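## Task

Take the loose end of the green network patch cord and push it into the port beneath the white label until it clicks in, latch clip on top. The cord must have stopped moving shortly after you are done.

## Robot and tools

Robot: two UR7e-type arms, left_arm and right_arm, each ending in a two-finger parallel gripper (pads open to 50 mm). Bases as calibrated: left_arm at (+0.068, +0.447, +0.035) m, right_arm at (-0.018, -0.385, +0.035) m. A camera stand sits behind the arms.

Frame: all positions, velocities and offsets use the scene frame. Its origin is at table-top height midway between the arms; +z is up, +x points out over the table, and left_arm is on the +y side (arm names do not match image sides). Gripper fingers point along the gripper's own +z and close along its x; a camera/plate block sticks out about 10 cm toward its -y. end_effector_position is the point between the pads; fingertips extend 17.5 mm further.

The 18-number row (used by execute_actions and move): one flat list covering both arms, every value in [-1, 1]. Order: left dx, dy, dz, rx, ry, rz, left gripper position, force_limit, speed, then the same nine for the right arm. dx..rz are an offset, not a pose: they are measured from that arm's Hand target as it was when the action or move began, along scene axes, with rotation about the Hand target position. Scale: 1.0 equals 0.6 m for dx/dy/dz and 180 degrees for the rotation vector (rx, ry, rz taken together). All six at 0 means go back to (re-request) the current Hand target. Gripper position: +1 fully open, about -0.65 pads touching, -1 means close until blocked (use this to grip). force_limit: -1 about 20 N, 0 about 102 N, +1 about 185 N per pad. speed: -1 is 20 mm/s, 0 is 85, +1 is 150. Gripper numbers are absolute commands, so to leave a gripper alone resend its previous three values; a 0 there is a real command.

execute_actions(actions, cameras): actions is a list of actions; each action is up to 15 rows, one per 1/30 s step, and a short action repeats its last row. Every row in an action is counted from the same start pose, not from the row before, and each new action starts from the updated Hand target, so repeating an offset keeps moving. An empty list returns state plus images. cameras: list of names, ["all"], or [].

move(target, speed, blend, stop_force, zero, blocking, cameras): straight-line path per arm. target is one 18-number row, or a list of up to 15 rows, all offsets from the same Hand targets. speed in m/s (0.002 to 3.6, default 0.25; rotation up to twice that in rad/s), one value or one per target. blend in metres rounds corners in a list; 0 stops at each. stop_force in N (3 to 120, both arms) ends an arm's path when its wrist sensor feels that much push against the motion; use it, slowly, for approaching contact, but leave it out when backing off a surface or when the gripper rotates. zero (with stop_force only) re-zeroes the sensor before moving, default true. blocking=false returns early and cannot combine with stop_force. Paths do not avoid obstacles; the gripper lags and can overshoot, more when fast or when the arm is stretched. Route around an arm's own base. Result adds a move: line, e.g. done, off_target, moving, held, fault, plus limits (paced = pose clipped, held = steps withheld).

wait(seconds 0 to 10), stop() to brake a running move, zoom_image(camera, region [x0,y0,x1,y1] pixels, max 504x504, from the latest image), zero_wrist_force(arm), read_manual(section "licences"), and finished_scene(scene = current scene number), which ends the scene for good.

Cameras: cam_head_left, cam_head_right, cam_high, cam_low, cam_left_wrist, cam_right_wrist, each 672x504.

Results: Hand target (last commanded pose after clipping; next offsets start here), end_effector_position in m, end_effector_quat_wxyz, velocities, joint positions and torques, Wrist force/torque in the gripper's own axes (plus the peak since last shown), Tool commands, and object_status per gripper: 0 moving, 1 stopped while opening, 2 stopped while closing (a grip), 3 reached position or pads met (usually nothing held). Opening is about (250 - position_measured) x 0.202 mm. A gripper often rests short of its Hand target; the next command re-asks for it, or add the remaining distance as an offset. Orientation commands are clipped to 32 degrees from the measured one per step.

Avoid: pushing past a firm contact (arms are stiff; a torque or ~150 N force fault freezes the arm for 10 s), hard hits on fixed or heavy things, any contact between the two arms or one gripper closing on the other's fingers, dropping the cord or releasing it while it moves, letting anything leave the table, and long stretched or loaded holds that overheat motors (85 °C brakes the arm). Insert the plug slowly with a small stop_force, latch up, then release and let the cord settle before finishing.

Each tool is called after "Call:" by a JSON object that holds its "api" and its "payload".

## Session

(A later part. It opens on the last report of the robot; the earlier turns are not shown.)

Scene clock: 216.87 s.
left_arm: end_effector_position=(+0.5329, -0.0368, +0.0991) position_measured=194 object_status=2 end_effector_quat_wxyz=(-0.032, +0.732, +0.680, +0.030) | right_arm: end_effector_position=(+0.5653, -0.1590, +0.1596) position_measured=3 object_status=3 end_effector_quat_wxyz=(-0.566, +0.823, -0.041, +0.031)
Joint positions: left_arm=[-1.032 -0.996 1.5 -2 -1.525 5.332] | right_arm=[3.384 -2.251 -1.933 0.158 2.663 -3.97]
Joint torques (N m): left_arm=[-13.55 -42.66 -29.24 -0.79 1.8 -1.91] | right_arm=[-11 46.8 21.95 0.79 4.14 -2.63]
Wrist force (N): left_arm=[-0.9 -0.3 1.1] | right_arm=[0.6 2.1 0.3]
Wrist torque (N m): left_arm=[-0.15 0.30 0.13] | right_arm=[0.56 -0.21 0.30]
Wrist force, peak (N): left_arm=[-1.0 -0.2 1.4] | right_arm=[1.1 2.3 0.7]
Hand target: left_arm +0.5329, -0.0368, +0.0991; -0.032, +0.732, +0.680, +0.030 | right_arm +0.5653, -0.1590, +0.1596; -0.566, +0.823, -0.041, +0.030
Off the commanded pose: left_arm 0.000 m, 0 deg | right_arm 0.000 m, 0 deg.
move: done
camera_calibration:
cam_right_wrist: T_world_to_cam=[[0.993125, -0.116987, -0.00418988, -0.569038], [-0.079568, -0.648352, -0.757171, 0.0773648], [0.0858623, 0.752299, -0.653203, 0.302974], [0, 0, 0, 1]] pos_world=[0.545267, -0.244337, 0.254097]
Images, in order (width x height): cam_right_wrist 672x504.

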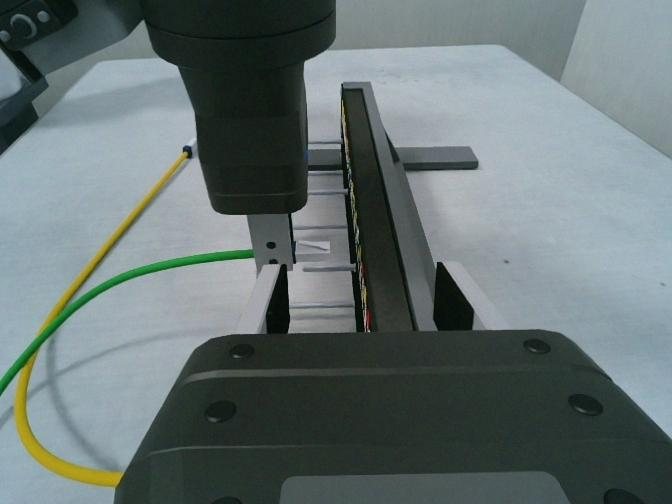

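Call:
{"api": "wait", "payload": {"seconds": 0.1, "cameras": ["cam_left_wrist"]}}

Call:
{"api": "zoom_image", "payload": {"camera": "cam_left_wrist", "region": [0, 380, 200, 504]}}

Call:
{"api": "zoom_image", "payload": {"camera": "cam_left_wrist", "region": [500, 380, 672, 504]}}

Scene clock: 259.73 s.
left_arm: end_effector_position=(+0.5329, -0.0368, +0.0991) position_measured=194 object_status=2 end_effector_quat_wxyz=(-0.032, +0.732, +0.680, +0.030) | right_arm: end_effector_position=(+0.5653, -0.1590, +0.1596) position_measured=3 object_status=3 end_effector_quat_wxyz=(-0.566, +0.823, -0.041, +0.030)
Joint positions: left_arm=[-1.032 -0.996 1.5 -2 -1.525 5.332] | right_arm=[3.384 -2.251 -1.933 0.158 2.663 -3.971]
Joint torques (N m): left_arm=[-14.07 -42.7 -28.84 -0.83 1.95 -1.91] | right_arm=[-10.91 44.63 22.07 1.22 3.85 -2.77]
Wrist force (N): left_arm=[-0.8 -0.4 0.9] | right_arm=[0.4 1.9 0.4]
Wrist torque (N m): left_arm=[-0.17 0.28 0.13] | right_arm=[0.53 -0.19 0.29]
Wrist force, peak (N): left_arm=[-1.0 -0.6 1.3] | right_arm=[0.7 2.3 0.4]
Hand target: left_arm +0.5329, -0.0368, +0.0991; -0.032, +0.732, +0.680, +0.030 | right_arm +0.5653, -0.1590, +0.1596; -0.566, +0.823, -0.041, +0.030
Tool commands: left_gripper/position=-1.0 left_gripper/force_limit=-0.5 left_gripper/speed=-1.0 right_gripper/position=+1.0 right_gripper/force_limit=+1.0 right_gripper/speed=+1.0
Off the commanded pose: left_arm 0.000 m, 0 deg | right_arm 0.000 m, 0 deg.
wait: 0.10 s; at rest from the start
camera_calibration:
cam_left_wrist: T_world_to_cam=[[0.0668107, 0.994693, 0.0782426, 0.000124493], [0.931525, -0.0902794, 0.352294, -0.517549], [0.357489, 0.0493479, -0.932613, 0.0367767], [0, 0, 0, 1]] pos_world=[0.468954, -0.0486627, 0.216618]
Images, in order (width x height): cam_left_wrist 672x504.

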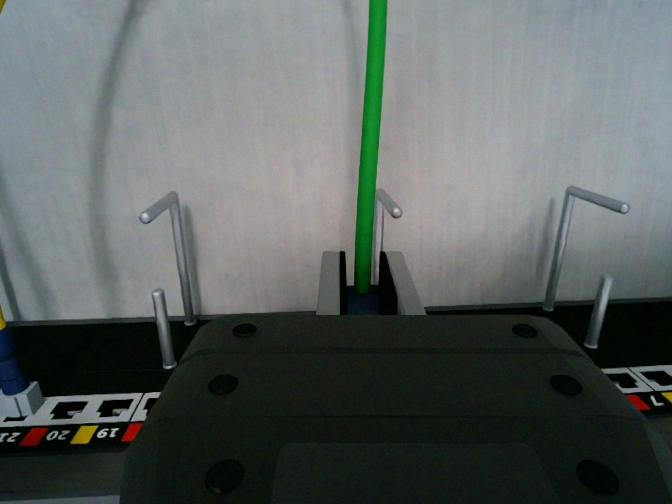

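Scaled by 2.520.

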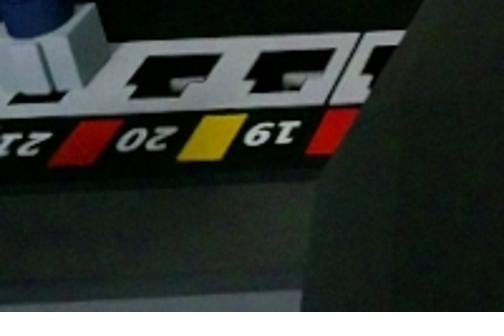

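Scaled by 2.930.

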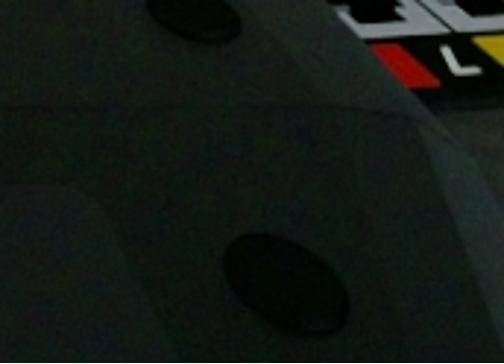

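Call:
{"api": "move", "payload": {"target": [[0.0143,0.0127,-0.0083,0.0083,0,0,-1,-0.5,-1,0,0,0,0,0,0,1,1,1]], "speed": 0.05, "stop_force": 8, "cameras": ["cam_right_wrist","cam_left_wrist"]}}

Call:
{"api": "zoom_image", "payload": {"camera": "cam_right_wrist", "region": [310, 220, 370, 280]}}

Call:
{"api": "move", "payload": {"target": [[0,0,0,0,0,0,-1,-0.5,-1,-0.1417,0.005,0.0,0,0,-0.1556,1,1,1]], "speed": 0.15, "cameras": ["cam_right_wrist"]}}

Call:
{"api": "zoom_image", "payload": {"camera": "cam_right_wrist", "region": [340, 200, 390, 250]}}

Scene clock: 321.13 s.
left_arm: end_effector_position=(+0.5415, -0.0292, +0.0941) position_measured=194 object_status=2 end_effector_quat_wxyz=(-0.042, +0.732, +0.679, +0.039) | right_arm: end_effector_position=(+0.5653, -0.1590, +0.1596) position_measured=3 object_status=3 end_effector_quat_wxyz=(-0.566, +0.823, -0.041, +0.030)
Joint positions: left_arm=[-1.02 -0.981 1.485 -1.978 -1.51 5.342] | right_arm=[3.384 -2.251 -1.933 0.157 2.663 -3.971]
Joint torques (N m): left_arm=[12.62 -42.77 -28.87 -0.64 1.9 1.28] | right_arm=[-10.76 44.84 20.98 0.98 3.98 -2.84]
Wrist force (N): left_arm=[-0.9 -0.7 0.8] | right_arm=[0.5 1.9 0.6]
Wrist torque (N m): left_arm=[-0.21 0.28 -0.05] | right_arm=[0.52 -0.19 0.29]
Wrist force, peak (N): left_arm=[-1.2 -0.9 0.9] | right_arm=[0.4 2.5 0.5]
Hand target: left_arm +0.5415, -0.0292, +0.0941; -0.042, +0.732, +0.679, +0.039 | right_arm +0.5653, -0.1590, +0.1596; -0.566, +0.823, -0.041, +0.030
Off the commanded pose: left_arm 0.000 m, 0 deg | right_arm 0.000 m, 0 deg.
move: done
camera_calibration:
cam_left_wrist: T_world_to_cam=[[0.0668155, 0.99232, 0.104096, -0.0101563], [0.931529, -0.0994184, 0.349814, -0.523141], [0.357477, 0.0735955, -0.931018, 0.0292197], [0, 0, 0, 1]] pos_world=[0.477554, -0.0440819, 0.211263]
cam_right_wrist: T_world_to_cam=[[0.993142, -0.116838, -0.00430203, -0.569081], [-0.0795687, -0.648471, -0.757069, 0.0773178], [0.0856647, 0.752219, -0.653321, 0.303084], [0, 0, 0, 1]] pos_world=[0.545367, -0.244338, 0.254098]
Images, in order (width x height): cam_left_wrist 672x504, cam_right_wrist 672x504.

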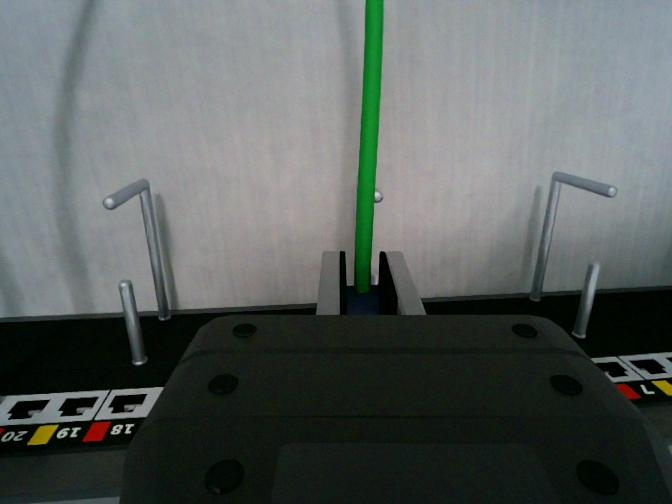

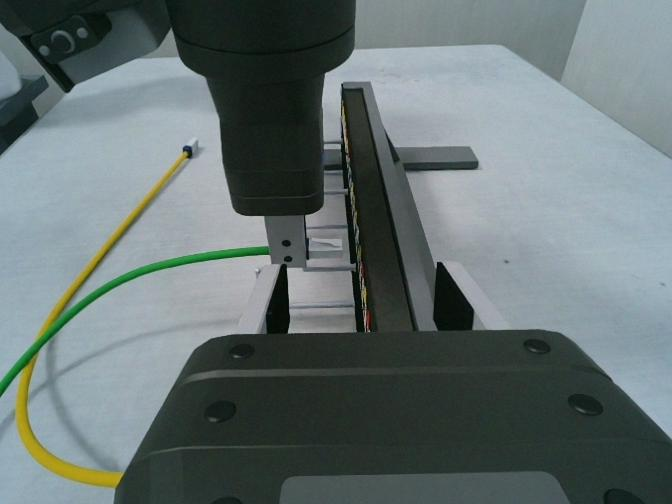

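Scaled by 8.400.

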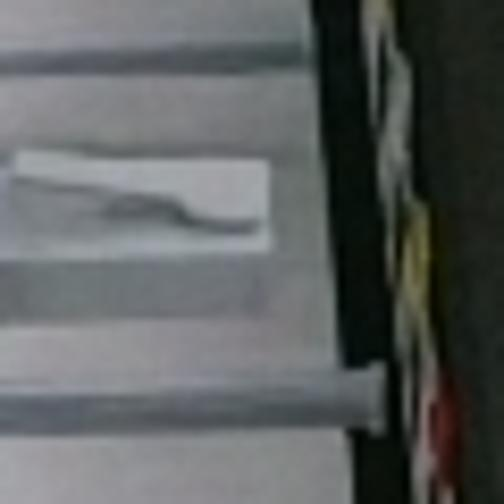

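Scene clock: 323.50 s.
left_arm: end_effector_position=(+0.5415, -0.0292, +0.0941) position_measured=194 object_status=2 end_effector_quat_wxyz=(-0.042, +0.732, +0.679, +0.039) | right_arm: end_effector_position=(+0.4803, -0.1560, +0.1596) position_measured=3 object_status=3 end_effector_quat_wxyz=(-0.542, +0.788, -0.239, +0.167)
Joint positions: left_arm=[-1.02 -0.981 1.485 -1.978 -1.51 5.342] | right_arm=[3.622 -2.169 -2.391 1.002 2.06 -3.35]
Joint torques (N m): left_arm=[12.91 -43.51 -28.89 -0.69 2.03 1.3] | right_arm=[12.82 23.6 0.48 4.84 -2.42 2.39]
Wrist force (N): left_arm=[-0.6 -0.6 1.1] | right_arm=[1.0 1.5 -0.3]
Wrist torque (N m): left_arm=[-0.21 0.24 -0.06] | right_arm=[0.45 -0.31 0.09]
Wrist force, peak (N): left_arm=[-0.9 -0.8 1.3] | right_arm=[1.4 2.3 0.1]
Hand target: left_arm +0.5415, -0.0292, +0.0941; -0.042, +0.732, +0.679, +0.039 | right_arm +0.4803, -0.1560, +0.1596; -0.542, +0.788, -0.239, +0.167
Off the commanded pose: left_arm 0.000 m, 0 deg | right_arm 0.000 m, 0 deg.
move: done
camera_calibration:
cam_right_wrist: T_world_to_cam=[[0.822068, -0.569374, -0.00430759, -0.472696], [-0.374673, -0.53523, -0.757066, 0.231927], [0.428748, 0.623973, -0.653324, 0.123293], [0, 0, 0, 1]] pos_world=[0.422623, -0.221938, 0.254098]
Images, in order (width x height): cam_right_wrist 672x504.

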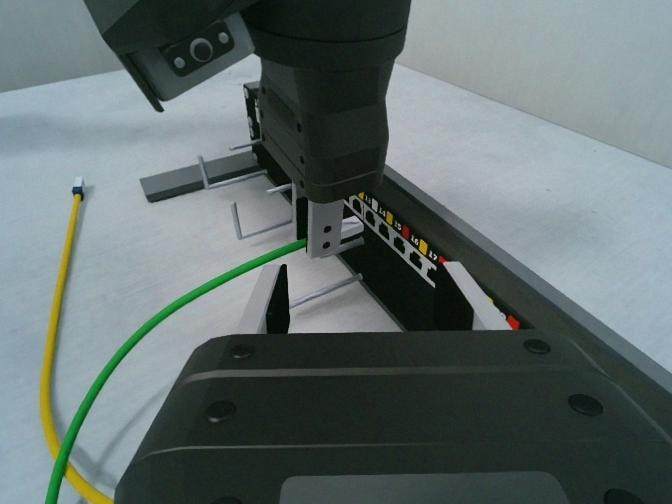

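Scaled by 10.080.

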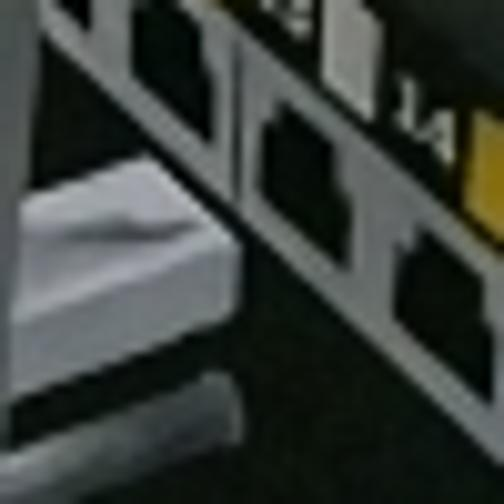

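Call:
{"api": "move", "payload": {"target": [[0.0102,0.0013,-0.0013,0,0,0,-1,-0.5,-1,0,0,0,0,0,0,1,1,1]], "speed": 0.04, "stop_force": 8, "cameras": ["cam_right_wrist"]}}

Call:
{"api": "zoom_image", "payload": {"camera": "cam_right_wrist", "region": [345, 200, 385, 240]}}

Scene clock: 347.20 s.
left_arm: end_effector_position=(+0.5476, -0.0284, +0.0933) position_measured=194 object_status=2 end_effector_quat_wxyz=(-0.042, +0.732, +0.679, +0.039) | right_arm: end_effector_position=(+0.4803, -0.1560, +0.1596) position_measured=3 object_status=3 end_effector_quat_wxyz=(-0.542, +0.788, -0.239, +0.167)
Joint positions: left_arm=[-1.012 -0.972 1.472 -1.975 -1.509 5.35] | right_arm=[3.622 -2.169 -2.392 1.003 2.06 -3.35]
Joint torques (N m): left_arm=[12.4 -43.77 -29.21 -0.73 1.88 1.2] | right_arm=[11.34 22.73 0.01 4.99 -2.41 2.42]
Wrist force (N): left_arm=[-0.6 -0.7 1.2] | right_arm=[0.7 1.5 -0.3]
Wrist torque (N m): left_arm=[-0.22 0.26 -0.06] | right_arm=[0.45 -0.25 0.09]
Wrist force, peak (N): left_arm=[-0.7 -0.7 1.4] | right_arm=[1.0 1.9 -0.2]
Hand target: left_arm +0.5476, -0.0284, +0.0933; -0.042, +0.732, +0.679, +0.039 | right_arm +0.4803, -0.1560, +0.1596; -0.542, +0.788, -0.239, +0.167
Off the commanded pose: left_arm 0.000 m, 0 deg | right_arm 0.000 m, 0 deg.
move: done
camera_calibration:
cam_right_wrist: T_world_to_cam=[[0.822008, -0.569461, -0.00421753, -0.472713], [-0.374681, -0.535239, -0.757056, 0.231925], [0.428856, 0.623886, -0.653337, 0.123231], [0, 0, 0, 1]] pos_world=[0.422624, -0.221938, 0.254098]
Images, in order (width x height): cam_right_wrist 672x504.

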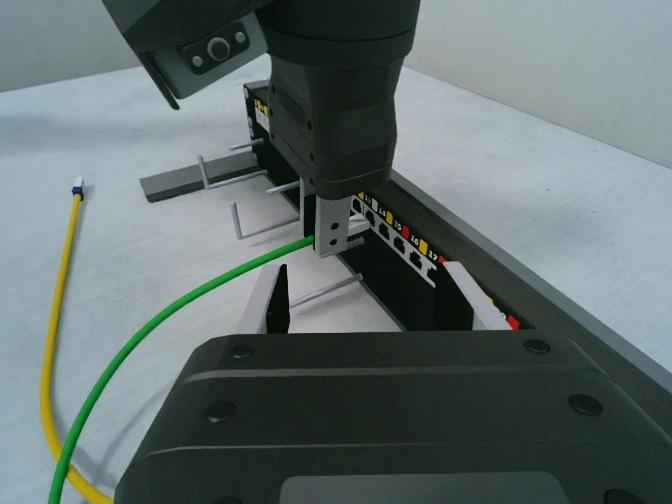

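Scaled by 12.600.

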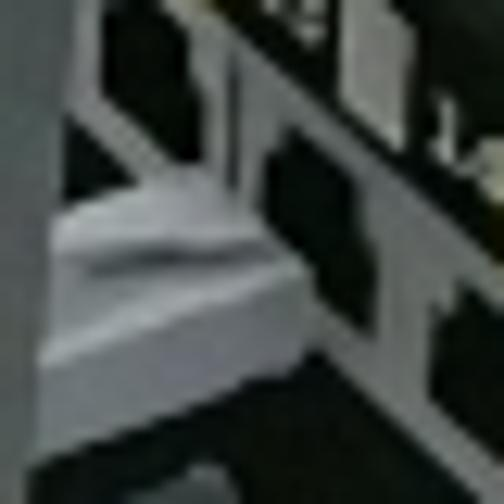

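Call:
{"api": "move", "payload": {"target": [[0.0058,-0.0005,-0.001,0,0,0,-1,-0.5,-1,0,0,0,0,0,0,1,1,1]], "speed": 0.02, "stop_force": 6, "cameras": ["cam_right_wrist"]}}

Call:
{"api": "zoom_image", "payload": {"camera": "cam_right_wrist", "region": [345, 200, 385, 240]}}

Scene clock: 359.90 s.
left_arm: end_effector_position=(+0.5511, -0.0287, +0.0927) position_measured=194 object_status=2 end_effector_quat_wxyz=(-0.042, +0.732, +0.679, +0.039) | right_arm: end_effector_position=(+0.4803, -0.1560, +0.1596) position_measured=3 object_status=3 end_effector_quat_wxyz=(-0.542, +0.788, -0.239, +0.167)
Joint positions: left_arm=[-1.008 -0.966 1.464 -1.973 -1.509 5.354] | right_arm=[3.622 -2.169 -2.392 1.003 2.06 -3.35]
Joint torques (N m): left_arm=[12.55 -43.78 -28.33 -0.81 1.96 1.35] | right_arm=[12.67 23.3 -0.61 4.99 -2.06 2.41]
Wrist force (N): left_arm=[-0.5 -0.8 1.2] | right_arm=[0.8 1.7 -0.1]
Wrist torque (N m): left_arm=[-0.24 0.25 -0.06] | right_arm=[0.48 -0.28 0.09]
Wrist force, peak (N): left_arm=[-0.7 -1.0 1.3] | right_arm=[1.1 1.9 -0.1]
Hand target: left_arm +0.5511, -0.0287, +0.0927; -0.042, +0.732, +0.679, +0.039 | right_arm +0.4803, -0.1560, +0.1596; -0.542, +0.788, -0.239, +0.167
Off the commanded pose: left_arm 0.000 m, 0 deg | right_arm 0.000 m, 0 deg.
move: done
camera_calibration:
cam_right_wrist: T_world_to_cam=[[0.822008, -0.569461, -0.00421753, -0.472713], [-0.374681, -0.535239, -0.757056, 0.231925], [0.428856, 0.623886, -0.653337, 0.123231], [0, 0, 0, 1]] pos_world=[0.422624, -0.221938, 0.254098]
Images, in order (width x height): cam_right_wrist 672x504.

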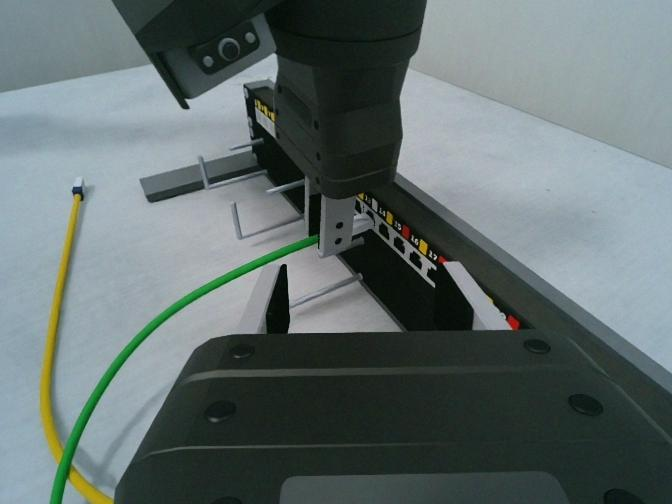

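Scaled by 12.600.

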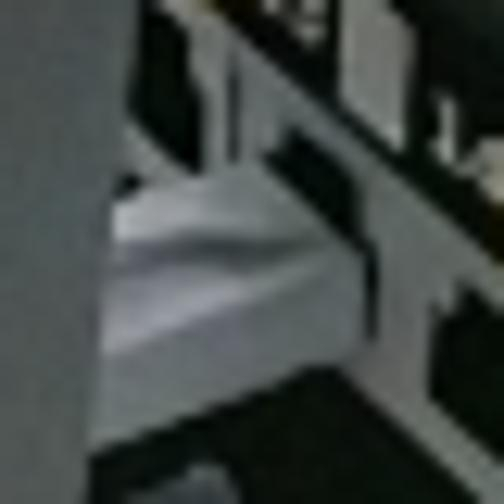

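Call:
{"api": "move", "payload": {"target": [[0.0083,-0.0006,0,0,0,0,-1,-0.5,-1,0,0,0,0,0,0,1,1,1]], "speed": 0.01, "stop_force": 8, "cameras": ["cam_right_wrist"]}}

Call:
{"api": "zoom_image", "payload": {"camera": "cam_right_wrist", "region": [345, 200, 385, 240]}}

Scene clock: 367.77 s.
left_arm: end_effector_position=(+0.5561, -0.0291, +0.0927) position_measured=194 object_status=2 end_effector_quat_wxyz=(-0.042, +0.732, +0.679, +0.039) | right_arm: end_effector_position=(+0.4803, -0.1560, +0.1596) position_measured=3 object_status=3 end_effector_quat_wxyz=(-0.542, +0.788, -0.239, +0.167)
Joint positions: left_arm=[-1.002 -0.958 1.45 -1.967 -1.508 5.36] | right_arm=[3.622 -2.169 -2.392 1.003 2.06 -3.35]
Joint torques (N m): left_arm=[14.3 -43.38 -28.06 -0.3 2.42 1.16] | right_arm=[11.91 22.47 1.73 4.69 -2.17 2.22]
Wrist force (N): left_arm=[-2.2 -2.2 -0.1] | right_arm=[0.9 1.5 -0.4]
Wrist torque (N m): left_arm=[-0.30 0.29 -0.01] | right_arm=[0.44 -0.29 0.09]
Wrist force, peak (N): left_arm=[-2.0 -3.7 0.2] | right_arm=[0.9 2.0 -0.3]
Hand target: left_arm +0.5561, -0.0291, +0.0927; -0.042, +0.732, +0.679, +0.039 | right_arm +0.4803, -0.1560, +0.1596; -0.542, +0.788, -0.239, +0.167
Off the commanded pose: left_arm 0.000 m, 0 deg | right_arm 0.000 m, 0 deg.
move: done
camera_calibration:
cam_right_wrist: T_world_to_cam=[[0.822008, -0.569461, -0.00421753, -0.472713], [-0.374681, -0.535239, -0.757056, 0.231925], [0.428856, 0.623886, -0.653337, 0.123231], [0, 0, 0, 1]] pos_world=[0.422624, -0.221938, 0.254098]
Images, in order (width x height): cam_right_wrist 672x504.

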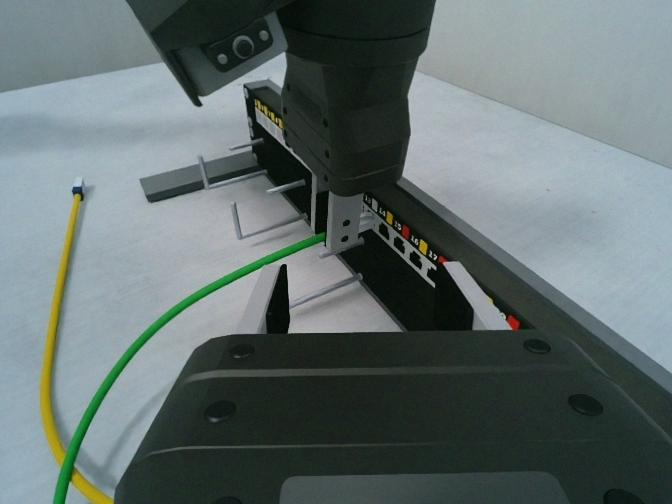

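Scaled by 12.600.

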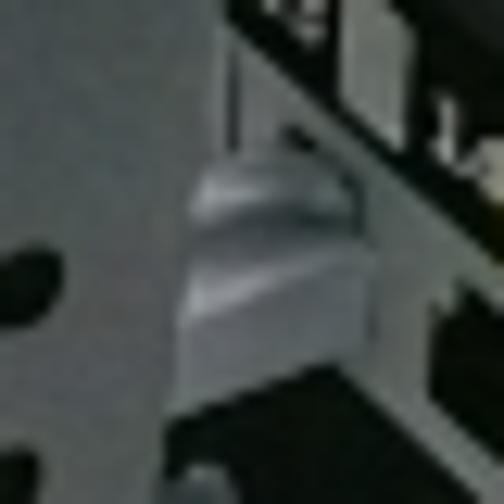

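Entered. Continue.

Call:
{"api": "move", "payload": {"target": [[0.0166,-0.0012,0,0,0,0,-1,-0.5,-1,0,0,0,0,0,0,1,1,1]], "speed": 0.01, "stop_force": 18, "zero": false, "cameras": ["cam_right_wrist"]}}

Call:
{"api": "zoom_image", "payload": {"camera": "cam_right_wrist", "region": [340, 190, 400, 250]}}

Scene clock: 374.30 s.
left_arm: end_effector_position=(+0.5609, -0.0294, +0.0927) position_measured=194 object_status=2 end_effector_quat_wxyz=(-0.042, +0.732, +0.679, +0.039) | right_arm: end_effector_position=(+0.4803, -0.1560, +0.1596) position_measured=3 object_status=3 end_effector_quat_wxyz=(-0.542, +0.788, -0.239, +0.167)
Joint positions: left_arm=[-0.996 -0.95 1.437 -1.962 -1.508 5.366] | right_arm=[3.622 -2.169 -2.392 1.003 2.06 -3.35]
Joint torques (N m): left_arm=[-8.82 -56.34 -16.42 -5.36 2.87 -2] | right_arm=[11.86 22.59 1.17 4.65 -2.43 2.31]
Wrist force (N): left_arm=[-2.7 -13.6 -0.8] | right_arm=[1.0 1.6 -0.1]
Wrist torque (N m): left_arm=[-0.69 0.21 0.02] | right_arm=[0.46 -0.30 0.09]
Wrist force, peak (N): left_arm=[-1.7 -24.9 -2.5] | right_arm=[0.8 2.0 -0.2]
Hand target: left_arm +0.5609, -0.0294, +0.0927; -0.042, +0.732, +0.679, +0.039 (not the last commanded pose) | right_arm +0.4803, -0.1560, +0.1596; -0.542, +0.788, -0.239, +0.167
Off the commanded pose: left_arm 0.005 m, 0 deg | right_arm 0.000 m, 0 deg.
move: contact (left_arm)
camera_calibration:
cam_right_wrist: T_world_to_cam=[[0.822008, -0.569461, -0.00421753, -0.472713], [-0.374681, -0.535239, -0.757056, 0.231925], [0.428856, 0.623886, -0.653337, 0.123231], [0, 0, 0, 1]] pos_world=[0.422624, -0.221938, 0.254098]
Images, in order (width x height): cam_right_wrist 672x504.

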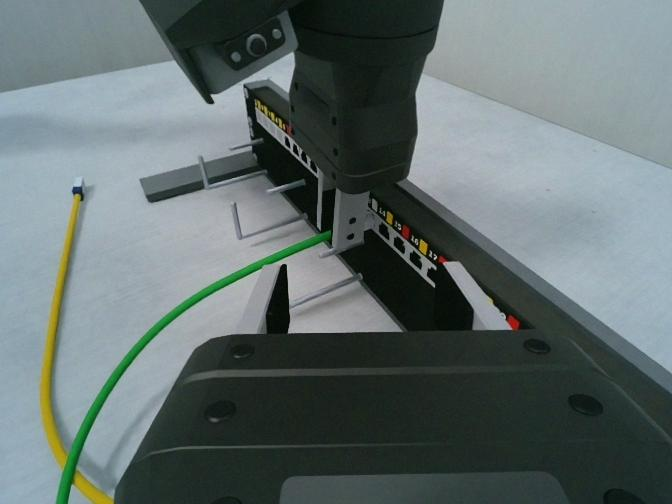

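Scaled by 8.400.

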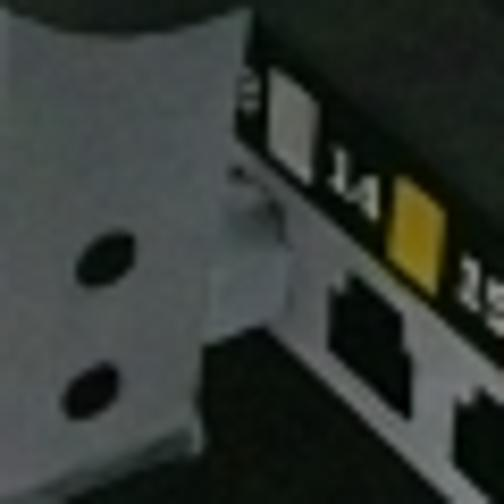

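Call:
{"api": "move", "payload": {"target": [[0.0042,-0.0003,0,0,0,0,-1,-0.5,-1,0,0,0,0,0,0,1,1,1]], "speed": 0.006, "stop_force": 32, "zero": false, "cameras": ["cam_right_wrist"]}}

Call:
{"api": "zoom_image", "payload": {"camera": "cam_right_wrist", "region": [340, 190, 400, 250]}}

Scene clock: 382.87 s.
left_arm: end_effector_position=(+0.5615, -0.0296, +0.0927) position_measured=194 object_status=2 end_effector_quat_wxyz=(-0.042, +0.732, +0.679, +0.039) | right_arm: end_effector_position=(+0.4803, -0.1560, +0.1596) position_measured=3 object_status=3 end_effector_quat_wxyz=(-0.542, +0.788, -0.239, +0.167)
Joint positions: left_arm=[-0.996 -0.949 1.435 -1.961 -1.508 5.367] | right_arm=[3.622 -2.169 -2.392 1.003 2.06 -3.35]
Joint torques (N m): left_arm=[-2.82 -55.24 -19.25 -7.99 7.27 -1.72] | right_arm=[12.9 24.45 0.66 4.46 -2.29 2.04]
Wrist force (N): left_arm=[-0.9 -31.6 -4.3] | right_arm=[0.7 1.8 -0.1]
Wrist torque (N m): left_arm=[-0.84 0.24 -0.06] | right_arm=[0.48 -0.26 0.09]
Wrist force, peak (N): left_arm=[-0.3 -37.2 -5.3] | right_arm=[1.0 1.9 -0.2]
Hand target: left_arm +0.5615, -0.0296, +0.0927; -0.042, +0.732, +0.679, +0.039 (not the last commanded pose) | right_arm +0.4803, -0.1560, +0.1596; -0.542, +0.788, -0.239, +0.167
Off the commanded pose: left_arm 0.002 m, 0 deg | right_arm 0.000 m, 0 deg.
move: contact (left_arm)
camera_calibration:
cam_right_wrist: T_world_to_cam=[[0.822008, -0.569461, -0.00421753, -0.472713], [-0.374681, -0.535239, -0.757056, 0.231925], [0.428856, 0.623886, -0.653337, 0.123231], [0, 0, 0, 1]] pos_world=[0.422624, -0.221938, 0.254098]
Images, in order (width x height): cam_right_wrist 672x504.

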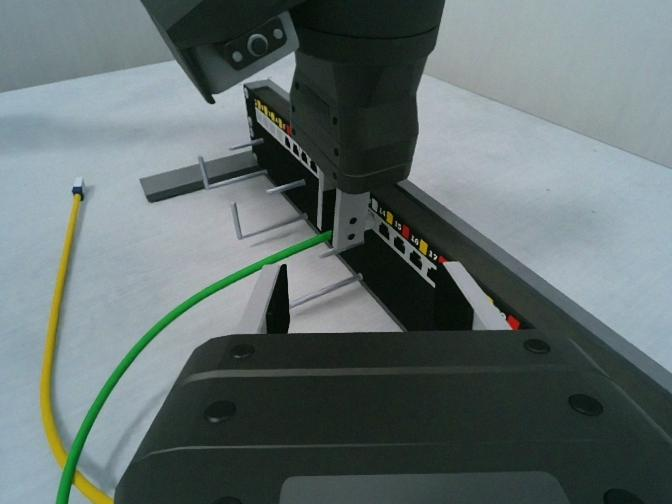

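Scaled by 8.400.

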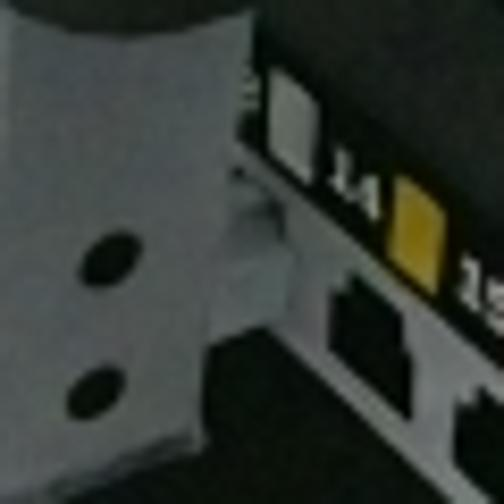

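Call:
{"api": "move", "payload": {"target": [[-0.0018,0.0001,0,0,0,0,-1,-0.5,-1,0,0,0,0,0,0,1,1,1]], "speed": 0.006}}

Call:
{"api": "move", "payload": {"target": [[-0.0067,0.0005,0,0,0,0,-1,-0.5,-1,0,0,0,0,0,0,1,1,1]], "speed": 0.005, "stop_force": 12}}

Scene clock: 412.87 s.
left_arm: end_effector_position=(+0.5606, -0.0295, +0.0927) position_measured=194 object_status=2 end_effector_quat_wxyz=(-0.042, +0.732, +0.679, +0.039) | right_arm: end_effector_position=(+0.4803, -0.1560, +0.1596) position_measured=3 object_status=3 end_effector_quat_wxyz=(-0.542, +0.788, -0.239, +0.167)
Joint positions: left_arm=[-0.997 -0.951 1.438 -1.962 -1.508 5.366] | right_arm=[3.622 -2.169 -2.392 1.003 2.06 -3.35]
Joint torques (N m): left_arm=[-11.99 -56.66 -14.44 -4.08 0.76 -1.9] | right_arm=[11.74 24.87 1.61 4.44 -2.24 2.05]
Wrist force (N): left_arm=[-2.5 -1.9 -0.5] | right_arm=[1.0 1.5 -0.1]
Wrist torque (N m): left_arm=[-0.33 0.25 0.16] | right_arm=[0.45 -0.31 0.09]
Wrist force, peak (N): left_arm=[-1.1 -31.8 -4.3] | right_arm=[0.9 1.9 -0.3]
Hand target: left_arm +0.5605, -0.0295, +0.0927; -0.042, +0.732, +0.679, +0.039 | right_arm +0.4803, -0.1560, +0.1596; -0.542, +0.788, -0.239, +0.167
Off the commanded pose: left_arm 0.000 m, 0 deg | right_arm 0.000 m, 0 deg.
move: done

Scene clock: 414.37 s.
left_arm: end_effector_position=(+0.5603, -0.0295, +0.0927) position_measured=194 object_status=2 end_effector_quat_wxyz=(-0.042, +0.732, +0.679, +0.039) | right_arm: end_effector_position=(+0.4803, -0.1560, +0.1596) position_measured=3 object_status=3 end_effector_quat_wxyz=(-0.542, +0.788, -0.239, +0.167)
Joint positions: left_arm=[-0.997 -0.951 1.438 -1.963 -1.508 5.365] | right_arm=[3.622 -2.169 -2.392 1.003 2.06 -3.35]
Joint torques (N m): left_arm=[11.58 -42.57 -27.37 -0.11 -1.39 1.35] | right_arm=[12.93 23.56 1.07 4.57 -2.28 1.83]
Wrist force (N): left_arm=[-0.8 4.1 -1.9] | right_arm=[0.5 1.4 -0.3]
Wrist torque (N m): left_arm=[-0.06 0.30 0.12] | right_arm=[0.43 -0.24 0.09]
Wrist force, peak (N): left_arm=[-2.7 8.1 -1.6] | right_arm=[0.8 2.0 -0.3]
Hand target: left_arm +0.5603, -0.0295, +0.0927; -0.042, +0.732, +0.679, +0.039 (not the last commanded pose) | right_arm +0.4803, -0.1560, +0.1596; -0.542, +0.788, -0.239, +0.167
Off the commanded pose: left_arm 0.004 m, 0 deg | right_arm 0.000 m, 0 deg.
move: contact (left_arm)

Call:
{"api": "move", "payload": {"target": [[-0.0067,0.0005,0,0,0,0,-1,-0.5,-1,0,0,0,0,0,0,1,1,1]], "speed": 0.004, "stop_force": 24, "zero": false, "cameras": ["cam_right_wrist"]}}

Call:
{"api": "zoom_image", "payload": {"camera": "cam_right_wrist", "region": [340, 190, 400, 250]}}

Scene clock: 422.30 s.
left_arm: end_effector_position=(+0.5593, -0.0294, +0.0927) position_measured=194 object_status=2 end_effector_quat_wxyz=(-0.042, +0.732, +0.679, +0.039) | right_arm: end_effector_position=(+0.4803, -0.1560, +0.1596) position_measured=3 object_status=3 end_effector_quat_wxyz=(-0.542, +0.788, -0.239, +0.167)
Joint positions: left_arm=[-0.998 -0.953 1.441 -1.964 -1.508 5.364] | right_arm=[3.622 -2.169 -2.392 1.003 2.06 -3.35]
Joint torques (N m): left_arm=[7.99 -40.71 -23.5 2.13 -3.86 1.04] | right_arm=[11.94 22.78 1.46 4.5 -2.26 2.18]
Wrist force (N): left_arm=[-2.8 17.0 -3.1] | right_arm=[0.7 1.6 -0.3]
Wrist torque (N m): left_arm=[0.30 0.35 0.17] | right_arm=[0.46 -0.26 0.09]
Wrist force, peak (N): left_arm=[-2.1 21.8 -2.9] | right_arm=[1.0 2.0 -0.4]
Hand target: left_arm +0.5593, -0.0293, +0.0927; -0.042, +0.732, +0.679, +0.039 (not the last commanded pose) | right_arm +0.4803, -0.1560, +0.1596; -0.542, +0.788, -0.239, +0.167
Off the commanded pose: left_arm 0.003 m, 0 deg | right_arm 0.000 m, 0 deg.
move: contact (left_arm)
camera_calibration:
cam_right_wrist: T_world_to_cam=[[0.822008, -0.569461, -0.00421753, -0.472713], [-0.374681, -0.535239, -0.757056, 0.231925], [0.428856, 0.623886, -0.653337, 0.123231], [0, 0, 0, 1]] pos_world=[0.422624, -0.221938, 0.254098]
Images, in order (width x height): cam_right_wrist 672x504.

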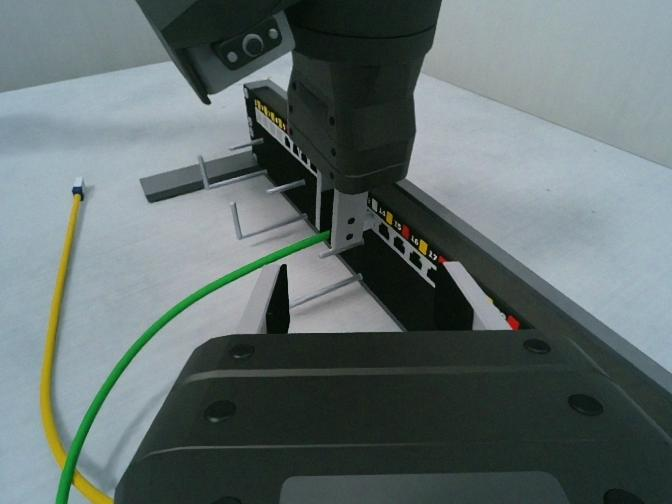

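Scaled by 8.400.

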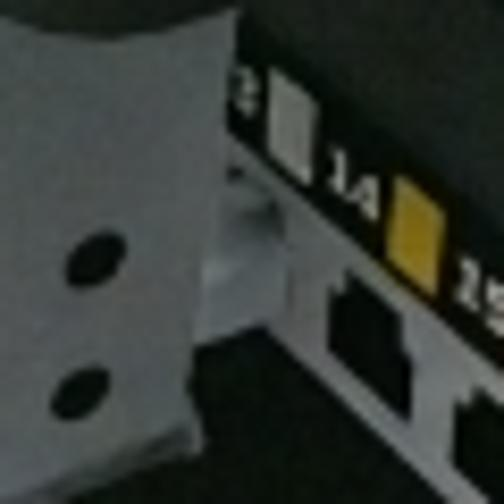

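Call:
{"api": "move", "payload": {"target": [[0.0018,-0.0001,0,0,0,0,-1,-0.5,-1,0,0,0,0,0,0,1,1,1]], "speed": 0.006}}

Call:
{"api": "move", "payload": {"target": [[0,0,0,0,0,0,-0.1,-1,-1,0,0,0,0,0,0,1,1,1]], "cameras": ["cam_right_wrist","cam_left_wrist"]}}

Call:
{"api": "zoom_image", "payload": {"camera": "cam_right_wrist", "region": [320, 190, 400, 270]}}

Call:
{"api": "zoom_image", "payload": {"camera": "cam_left_wrist", "region": [300, 230, 420, 330]}}

Scene clock: 437.73 s.
left_arm: end_effector_position=(+0.5602, -0.0294, +0.0927) position_measured=194 object_status=2 end_effector_quat_wxyz=(-0.042, +0.732, +0.679, +0.039) | right_arm: end_effector_position=(+0.4803, -0.1560, +0.1596) position_measured=3 object_status=3 end_effector_quat_wxyz=(-0.542, +0.788, -0.239, +0.167)
Joint positions: left_arm=[-0.997 -0.951 1.439 -1.963 -1.508 5.365] | right_arm=[3.622 -2.169 -2.392 1.003 2.06 -3.35]
Joint torques (N m): left_arm=[16.99 -43.53 -30.93 -1.43 1.57 1.14] | right_arm=[12.86 24.3 0.52 4.51 -2.2 2.42]
Wrist force (N): left_arm=[-1.0 -8.0 -2.2] | right_arm=[0.8 1.9 -0.2]
Wrist torque (N m): left_arm=[-0.31 0.33 -0.06] | right_arm=[0.50 -0.27 0.09]
Wrist force, peak (N): left_arm=[-2.8 17.3 -3.1] | right_arm=[1.0 1.8 -0.3]
Hand target: left_arm +0.5604, -0.0294, +0.0927; -0.042, +0.732, +0.679, +0.039 | right_arm +0.4803, -0.1560, +0.1596; -0.542, +0.788, -0.239, +0.167
Off the commanded pose: left_arm 0.000 m, 0 deg | right_arm 0.000 m, 0 deg.
move: done

Scene clock: 438.23 s.
left_arm: end_effector_position=(+0.5604, -0.0294, +0.0927) position_measured=167 object_status=0 end_effector_quat_wxyz=(-0.042, +0.732, +0.679, +0.039) | right_arm: end_effector_position=(+0.4803, -0.1560, +0.1596) position_measured=3 object_status=3 end_effector_quat_wxyz=(-0.542, +0.788, -0.239, +0.167)
Joint positions: left_arm=[-0.997 -0.951 1.439 -1.963 -1.508 5.365] | right_arm=[3.622 -2.169 -2.392 1.003 2.06 -3.35]
Joint torques (N m): left_arm=[10.02 -45.43 -29.07 -1.91 0.89 1.21] | right_arm=[11.07 23.97 0.82 4.46 -2.07 2.15]
Wrist force (N): left_arm=[-0.8 0.9 0.4] | right_arm=[0.7 1.6 -0.3]
Wrist torque (N m): left_arm=[0.04 0.32 -0.06] | right_arm=[0.46 -0.26 0.09]
Wrist force, peak (N): left_arm=[-0.9 -8.7 -2.4] | right_arm=[0.8 1.8 -0.4]
Hand target: left_arm +0.5604, -0.0294, +0.0927; -0.042, +0.732, +0.679, +0.039 | right_arm +0.4803, -0.1560, +0.1596; -0.542, +0.788, -0.239, +0.167
Off the commanded pose: left_arm 0.000 m, 0 deg | right_arm 0.000 m, 0 deg.
move: done
camera_calibration:
cam_left_wrist: T_world_to_cam=[[0.0668705, 0.992303, 0.104222, -0.0111398], [0.931526, -0.0995138, 0.349795, -0.540311], [0.357474, 0.0736945, -0.931011, 0.0212721], [0, 0, 0, 1]] pos_world=[0.496454, -0.0442819, 0.209963]
cam_right_wrist: T_world_to_cam=[[0.822008, -0.569461, -0.00421753, -0.472713], [-0.374681, -0.535239, -0.757056, 0.231925], [0.428856, 0.623886, -0.653337, 0.123231], [0, 0, 0, 1]] pos_world=[0.422624, -0.221938, 0.254098]
Images, in order (width x height): cam_left_wrist 672x504, cam_right_wrist 672x504.

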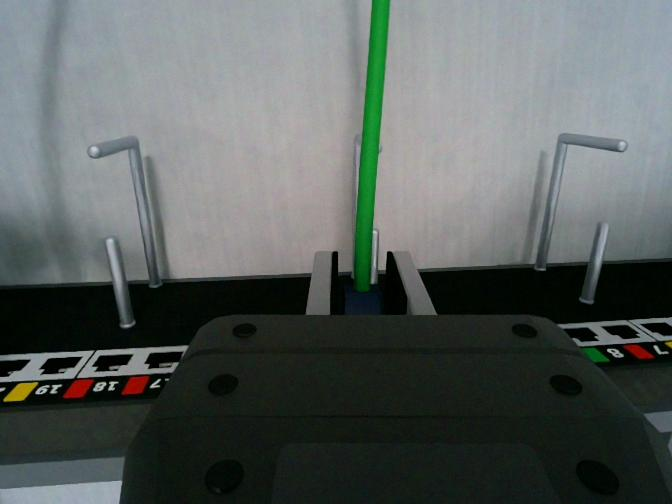

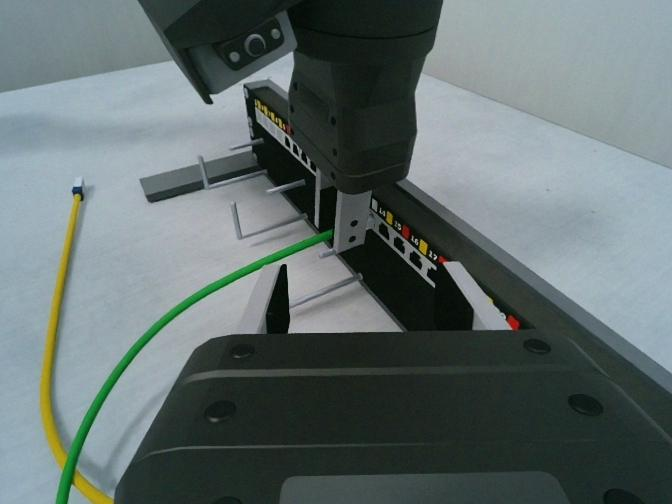

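Scaled by 6.300.

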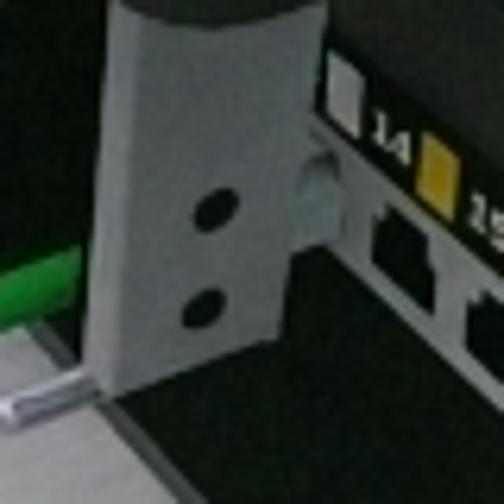

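Scaled by 4.200.

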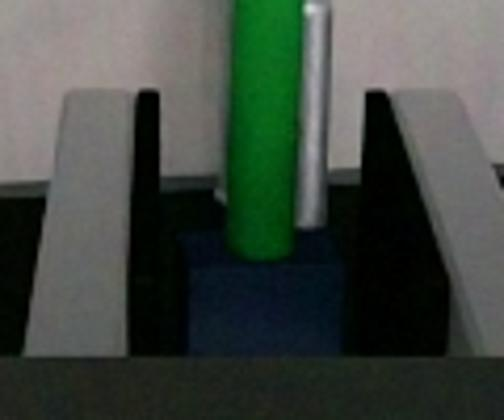

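Call:
{"api": "move", "payload": {"target": [0,-0.0057,0.0497,0,0,0,-0.1,-1,-1,0,0,0,0,0,0,1,1,1], "speed": 0.04, "stop_force": 8, "cameras": ["cam_left_wrist","cam_right_wrist"]}}

Call:
{"api": "zoom_image", "payload": {"camera": "cam_left_wrist", "region": [290, 230, 430, 350]}}

Scene clock: 465.53 s.
left_arm: end_effector_position=(+0.5604, -0.0328, +0.1226) position_measured=167 object_status=3 end_effector_quat_wxyz=(-0.042, +0.732, +0.679, +0.039) | right_arm: end_effector_position=(+0.4803, -0.1560, +0.1596) position_measured=3 object_status=3 end_effector_quat_wxyz=(-0.542, +0.788, -0.239, +0.167)
Joint positions: left_arm=[-1 -0.977 1.397 -1.896 -1.508 5.363] | right_arm=[3.622 -2.169 -2.392 1.003 2.06 -3.35]
Joint torques (N m): left_arm=[-13.2 -56.94 -29.69 -0.83 -1.88 -1.81] | right_arm=[11.01 24.32 1.35 4.53 -2.2 2.15]
Wrist force (N): left_arm=[-0.6 1.1 0.1] | right_arm=[0.7 1.6 -0.2]
Wrist torque (N m): left_arm=[0.07 0.27 0.11] | right_arm=[0.46 -0.25 0.09]
Wrist force, peak (N): left_arm=[-1.0 1.1 0.6] | right_arm=[1.0 1.9 -0.2]
Hand target: left_arm +0.5604, -0.0328, +0.1226; -0.042, +0.732, +0.679, +0.039 | right_arm +0.4803, -0.1560, +0.1596; -0.542, +0.788, -0.239, +0.167
Off the commanded pose: left_arm 0.000 m, 0 deg | right_arm 0.000 m, 0 deg.
move: done
camera_calibration:
cam_left_wrist: T_world_to_cam=[[0.0669152, 0.99231, 0.104133, -0.0108725], [0.931522, -0.0995244, 0.349803, -0.551073], [0.357477, 0.073595, -0.931018, 0.0492622], [0, 0, 0, 1]] pos_world=[0.496454, -0.0476818, 0.239763]
cam_right_wrist: T_world_to_cam=[[0.822008, -0.569461, -0.00421753, -0.472713], [-0.374681, -0.535239, -0.757056, 0.231925], [0.428856, 0.623886, -0.653337, 0.123231], [0, 0, 0, 1]] pos_world=[0.422624, -0.221938, 0.254098]
Images, in order (width x height): cam_left_wrist 672x504, cam_right_wrist 672x504.

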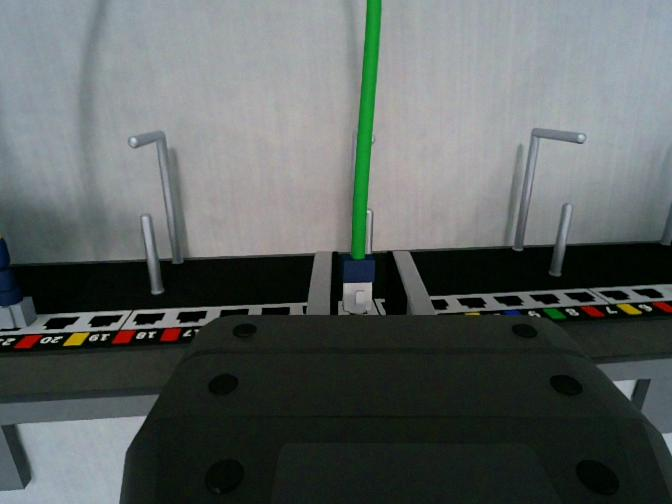

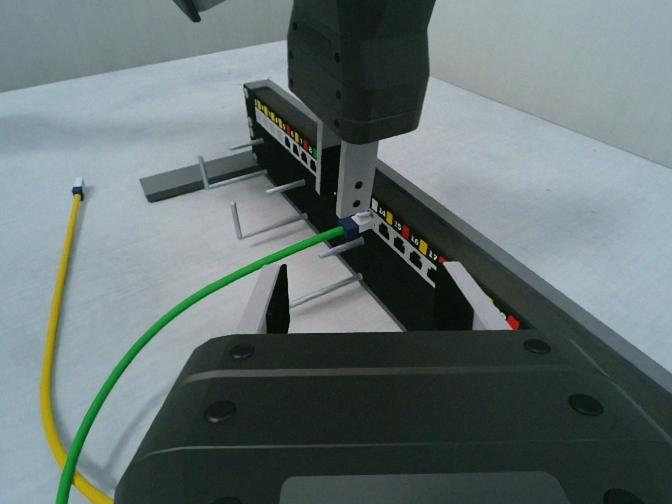

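Scaled by 3.600.

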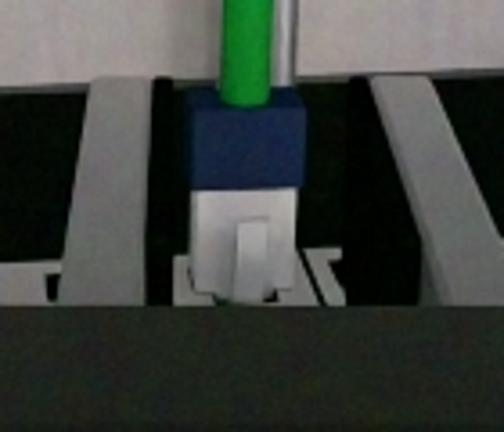

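Call:
{"api": "move", "payload": {"target": [0,0.0057,-0.0497,0,0,0,-0.1,-1,-1,0,0,0,0,0,0,1,1,1], "speed": 0.04, "stop_force": 8}}

Call:
{"api": "move", "payload": {"target": [0,0,0,0,0,0,-1,-0.5,-1,0,0,0,0,0,0,1,1,1]}}

Call:
{"api": "move", "payload": {"target": [0.0083,-0.0006,0,0,0,0,-1,-0.5,-1,0,0,0,0,0,0,1,1,1], "speed": 0.006, "stop_force": 35, "cameras": ["cam_right_wrist"]}}

Scene clock: 475.00 s.
left_arm: end_effector_position=(+0.5604, -0.0294, +0.0927) position_measured=167 object_status=3 end_effector_quat_wxyz=(-0.042, +0.732, +0.679, +0.039) | right_arm: end_effector_position=(+0.4803, -0.1560, +0.1596) position_measured=3 object_status=3 end_effector_quat_wxyz=(-0.542, +0.788, -0.239, +0.167)
Joint positions: left_arm=[-0.997 -0.951 1.439 -1.963 -1.508 5.365] | right_arm=[3.622 -2.169 -2.392 1.003 2.06 -3.35]
Joint torques (N m): left_arm=[12.82 -44.46 -14.91 -4.65 2.04 1.3] | right_arm=[12.02 24.54 1.8 4.28 -2.3 2.31]
Wrist force (N): left_arm=[-0.8 0.9 0.4] | right_arm=[0.6 1.6 -0.1]
Wrist torque (N m): left_arm=[0.03 0.31 -0.06] | right_arm=[0.46 -0.25 0.09]
Wrist force, peak (N): left_arm=[-0.8 0.9 1.0] | right_arm=[1.0 1.8 -0.4]
Hand target: left_arm +0.5604, -0.0294, +0.0927; -0.042, +0.732, +0.679, +0.039 | right_arm +0.4803, -0.1560, +0.1596; -0.542, +0.788, -0.239, +0.167
Off the commanded pose: left_arm 0.000 m, 0 deg | right_arm 0.000 m, 0 deg.
move: done

Scene clock: 475.50 s.
left_arm: end_effector_position=(+0.5604, -0.0294, +0.0927) position_measured=194 object_status=0 end_effector_quat_wxyz=(-0.042, +0.732, +0.679, +0.039) | right_arm: end_effector_position=(+0.4803, -0.1560, +0.1596) position_measured=3 object_status=3 end_effector_quat_wxyz=(-0.542, +0.788, -0.239, +0.167)
Joint positions: left_arm=[-0.997 -0.951 1.439 -1.963 -1.508 5.365] | right_arm=[3.622 -2.169 -2.392 1.003 2.06 -3.35]
Joint torques (N m): left_arm=[12.52 -45.62 -15.7 -4.17 2.03 1.03] | right_arm=[13.3 22.87 1.41 4.35 -2.08 2.12]
Wrist force (N): left_arm=[-2.9 0.0 0.6] | right_arm=[0.7 1.6 -0.3]
Wrist torque (N m): left_arm=[0.01 0.23 -0.01] | right_arm=[0.46 -0.26 0.09]
Wrist force, peak (N): left_arm=[-3.0 0.0 0.3] | right_arm=[1.0 1.8 -0.2]
Hand target: left_arm +0.5604, -0.0294, +0.0927; -0.042, +0.732, +0.679, +0.039 | right_arm +0.4803, -0.1560, +0.1596; -0.542, +0.788, -0.239, +0.167
Off the commanded pose: left_arm 0.000 m, 0 deg | right_arm 0.000 m, 0 deg.
move: done

Scene clock: 477.17 s.
left_arm: end_effector_position=(+0.5621, -0.0295, +0.0927) position_measured=194 object_status=2 end_effector_quat_wxyz=(-0.042, +0.732, +0.679, +0.039) | right_arm: end_effector_position=(+0.4803, -0.1560, +0.1596) position_measured=3 object_status=3 end_effector_quat_wxyz=(-0.542, +0.788, -0.239, +0.167)
Joint positions: left_arm=[-0.995 -0.948 1.434 -1.961 -1.508 5.367] | right_arm=[3.622 -2.169 -2.392 1.003 2.06 -3.35]
Joint torques (N m): left_arm=[-3.25 -58.01 -19.02 -5.93 6.16 -1.83] | right_arm=[11.55 24.62 2.21 4.34 -2.13 2.04]
Wrist force (N): left_arm=[-2.7 -24.7 -1.3] | right_arm=[0.7 1.8 -0.2]
Wrist torque (N m): left_arm=[-0.50 0.28 -0.04] | right_arm=[0.49 -0.25 0.09]
Wrist force, peak (N): left_arm=[-0.2 -36.2 -3.0] | right_arm=[0.9 1.9 -0.2]
Hand target: left_arm +0.5621, -0.0295, +0.0927; -0.042, +0.732, +0.679, +0.039 (not the last commanded pose) | right_arm +0.4803, -0.1560, +0.1596; -0.542, +0.788, -0.239, +0.167
Off the commanded pose: left_arm 0.003 m, 0 deg | right_arm 0.000 m, 0 deg.
move: contact (left_arm)
camera_calibration:
cam_right_wrist: T_world_to_cam=[[0.822008, -0.569461, -0.00421753, -0.472713], [-0.374681, -0.535239, -0.757056, 0.231925], [0.428856, 0.623886, -0.653337, 0.123231], [0, 0, 0, 1]] pos_world=[0.422624, -0.221938, 0.254098]
Images, in order (width x height): cam_right_wrist 672x504.

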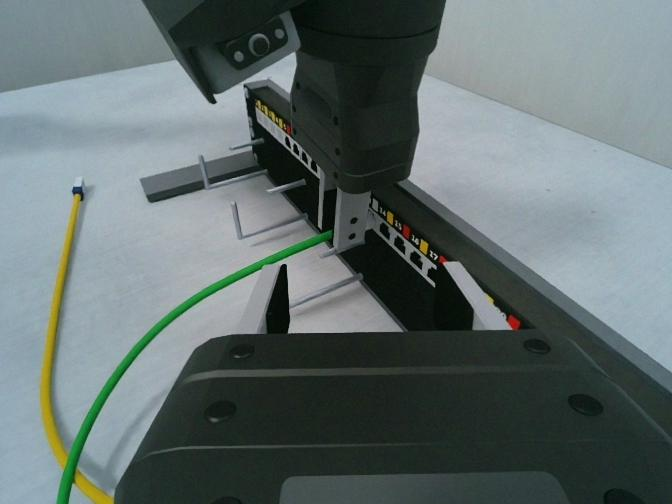

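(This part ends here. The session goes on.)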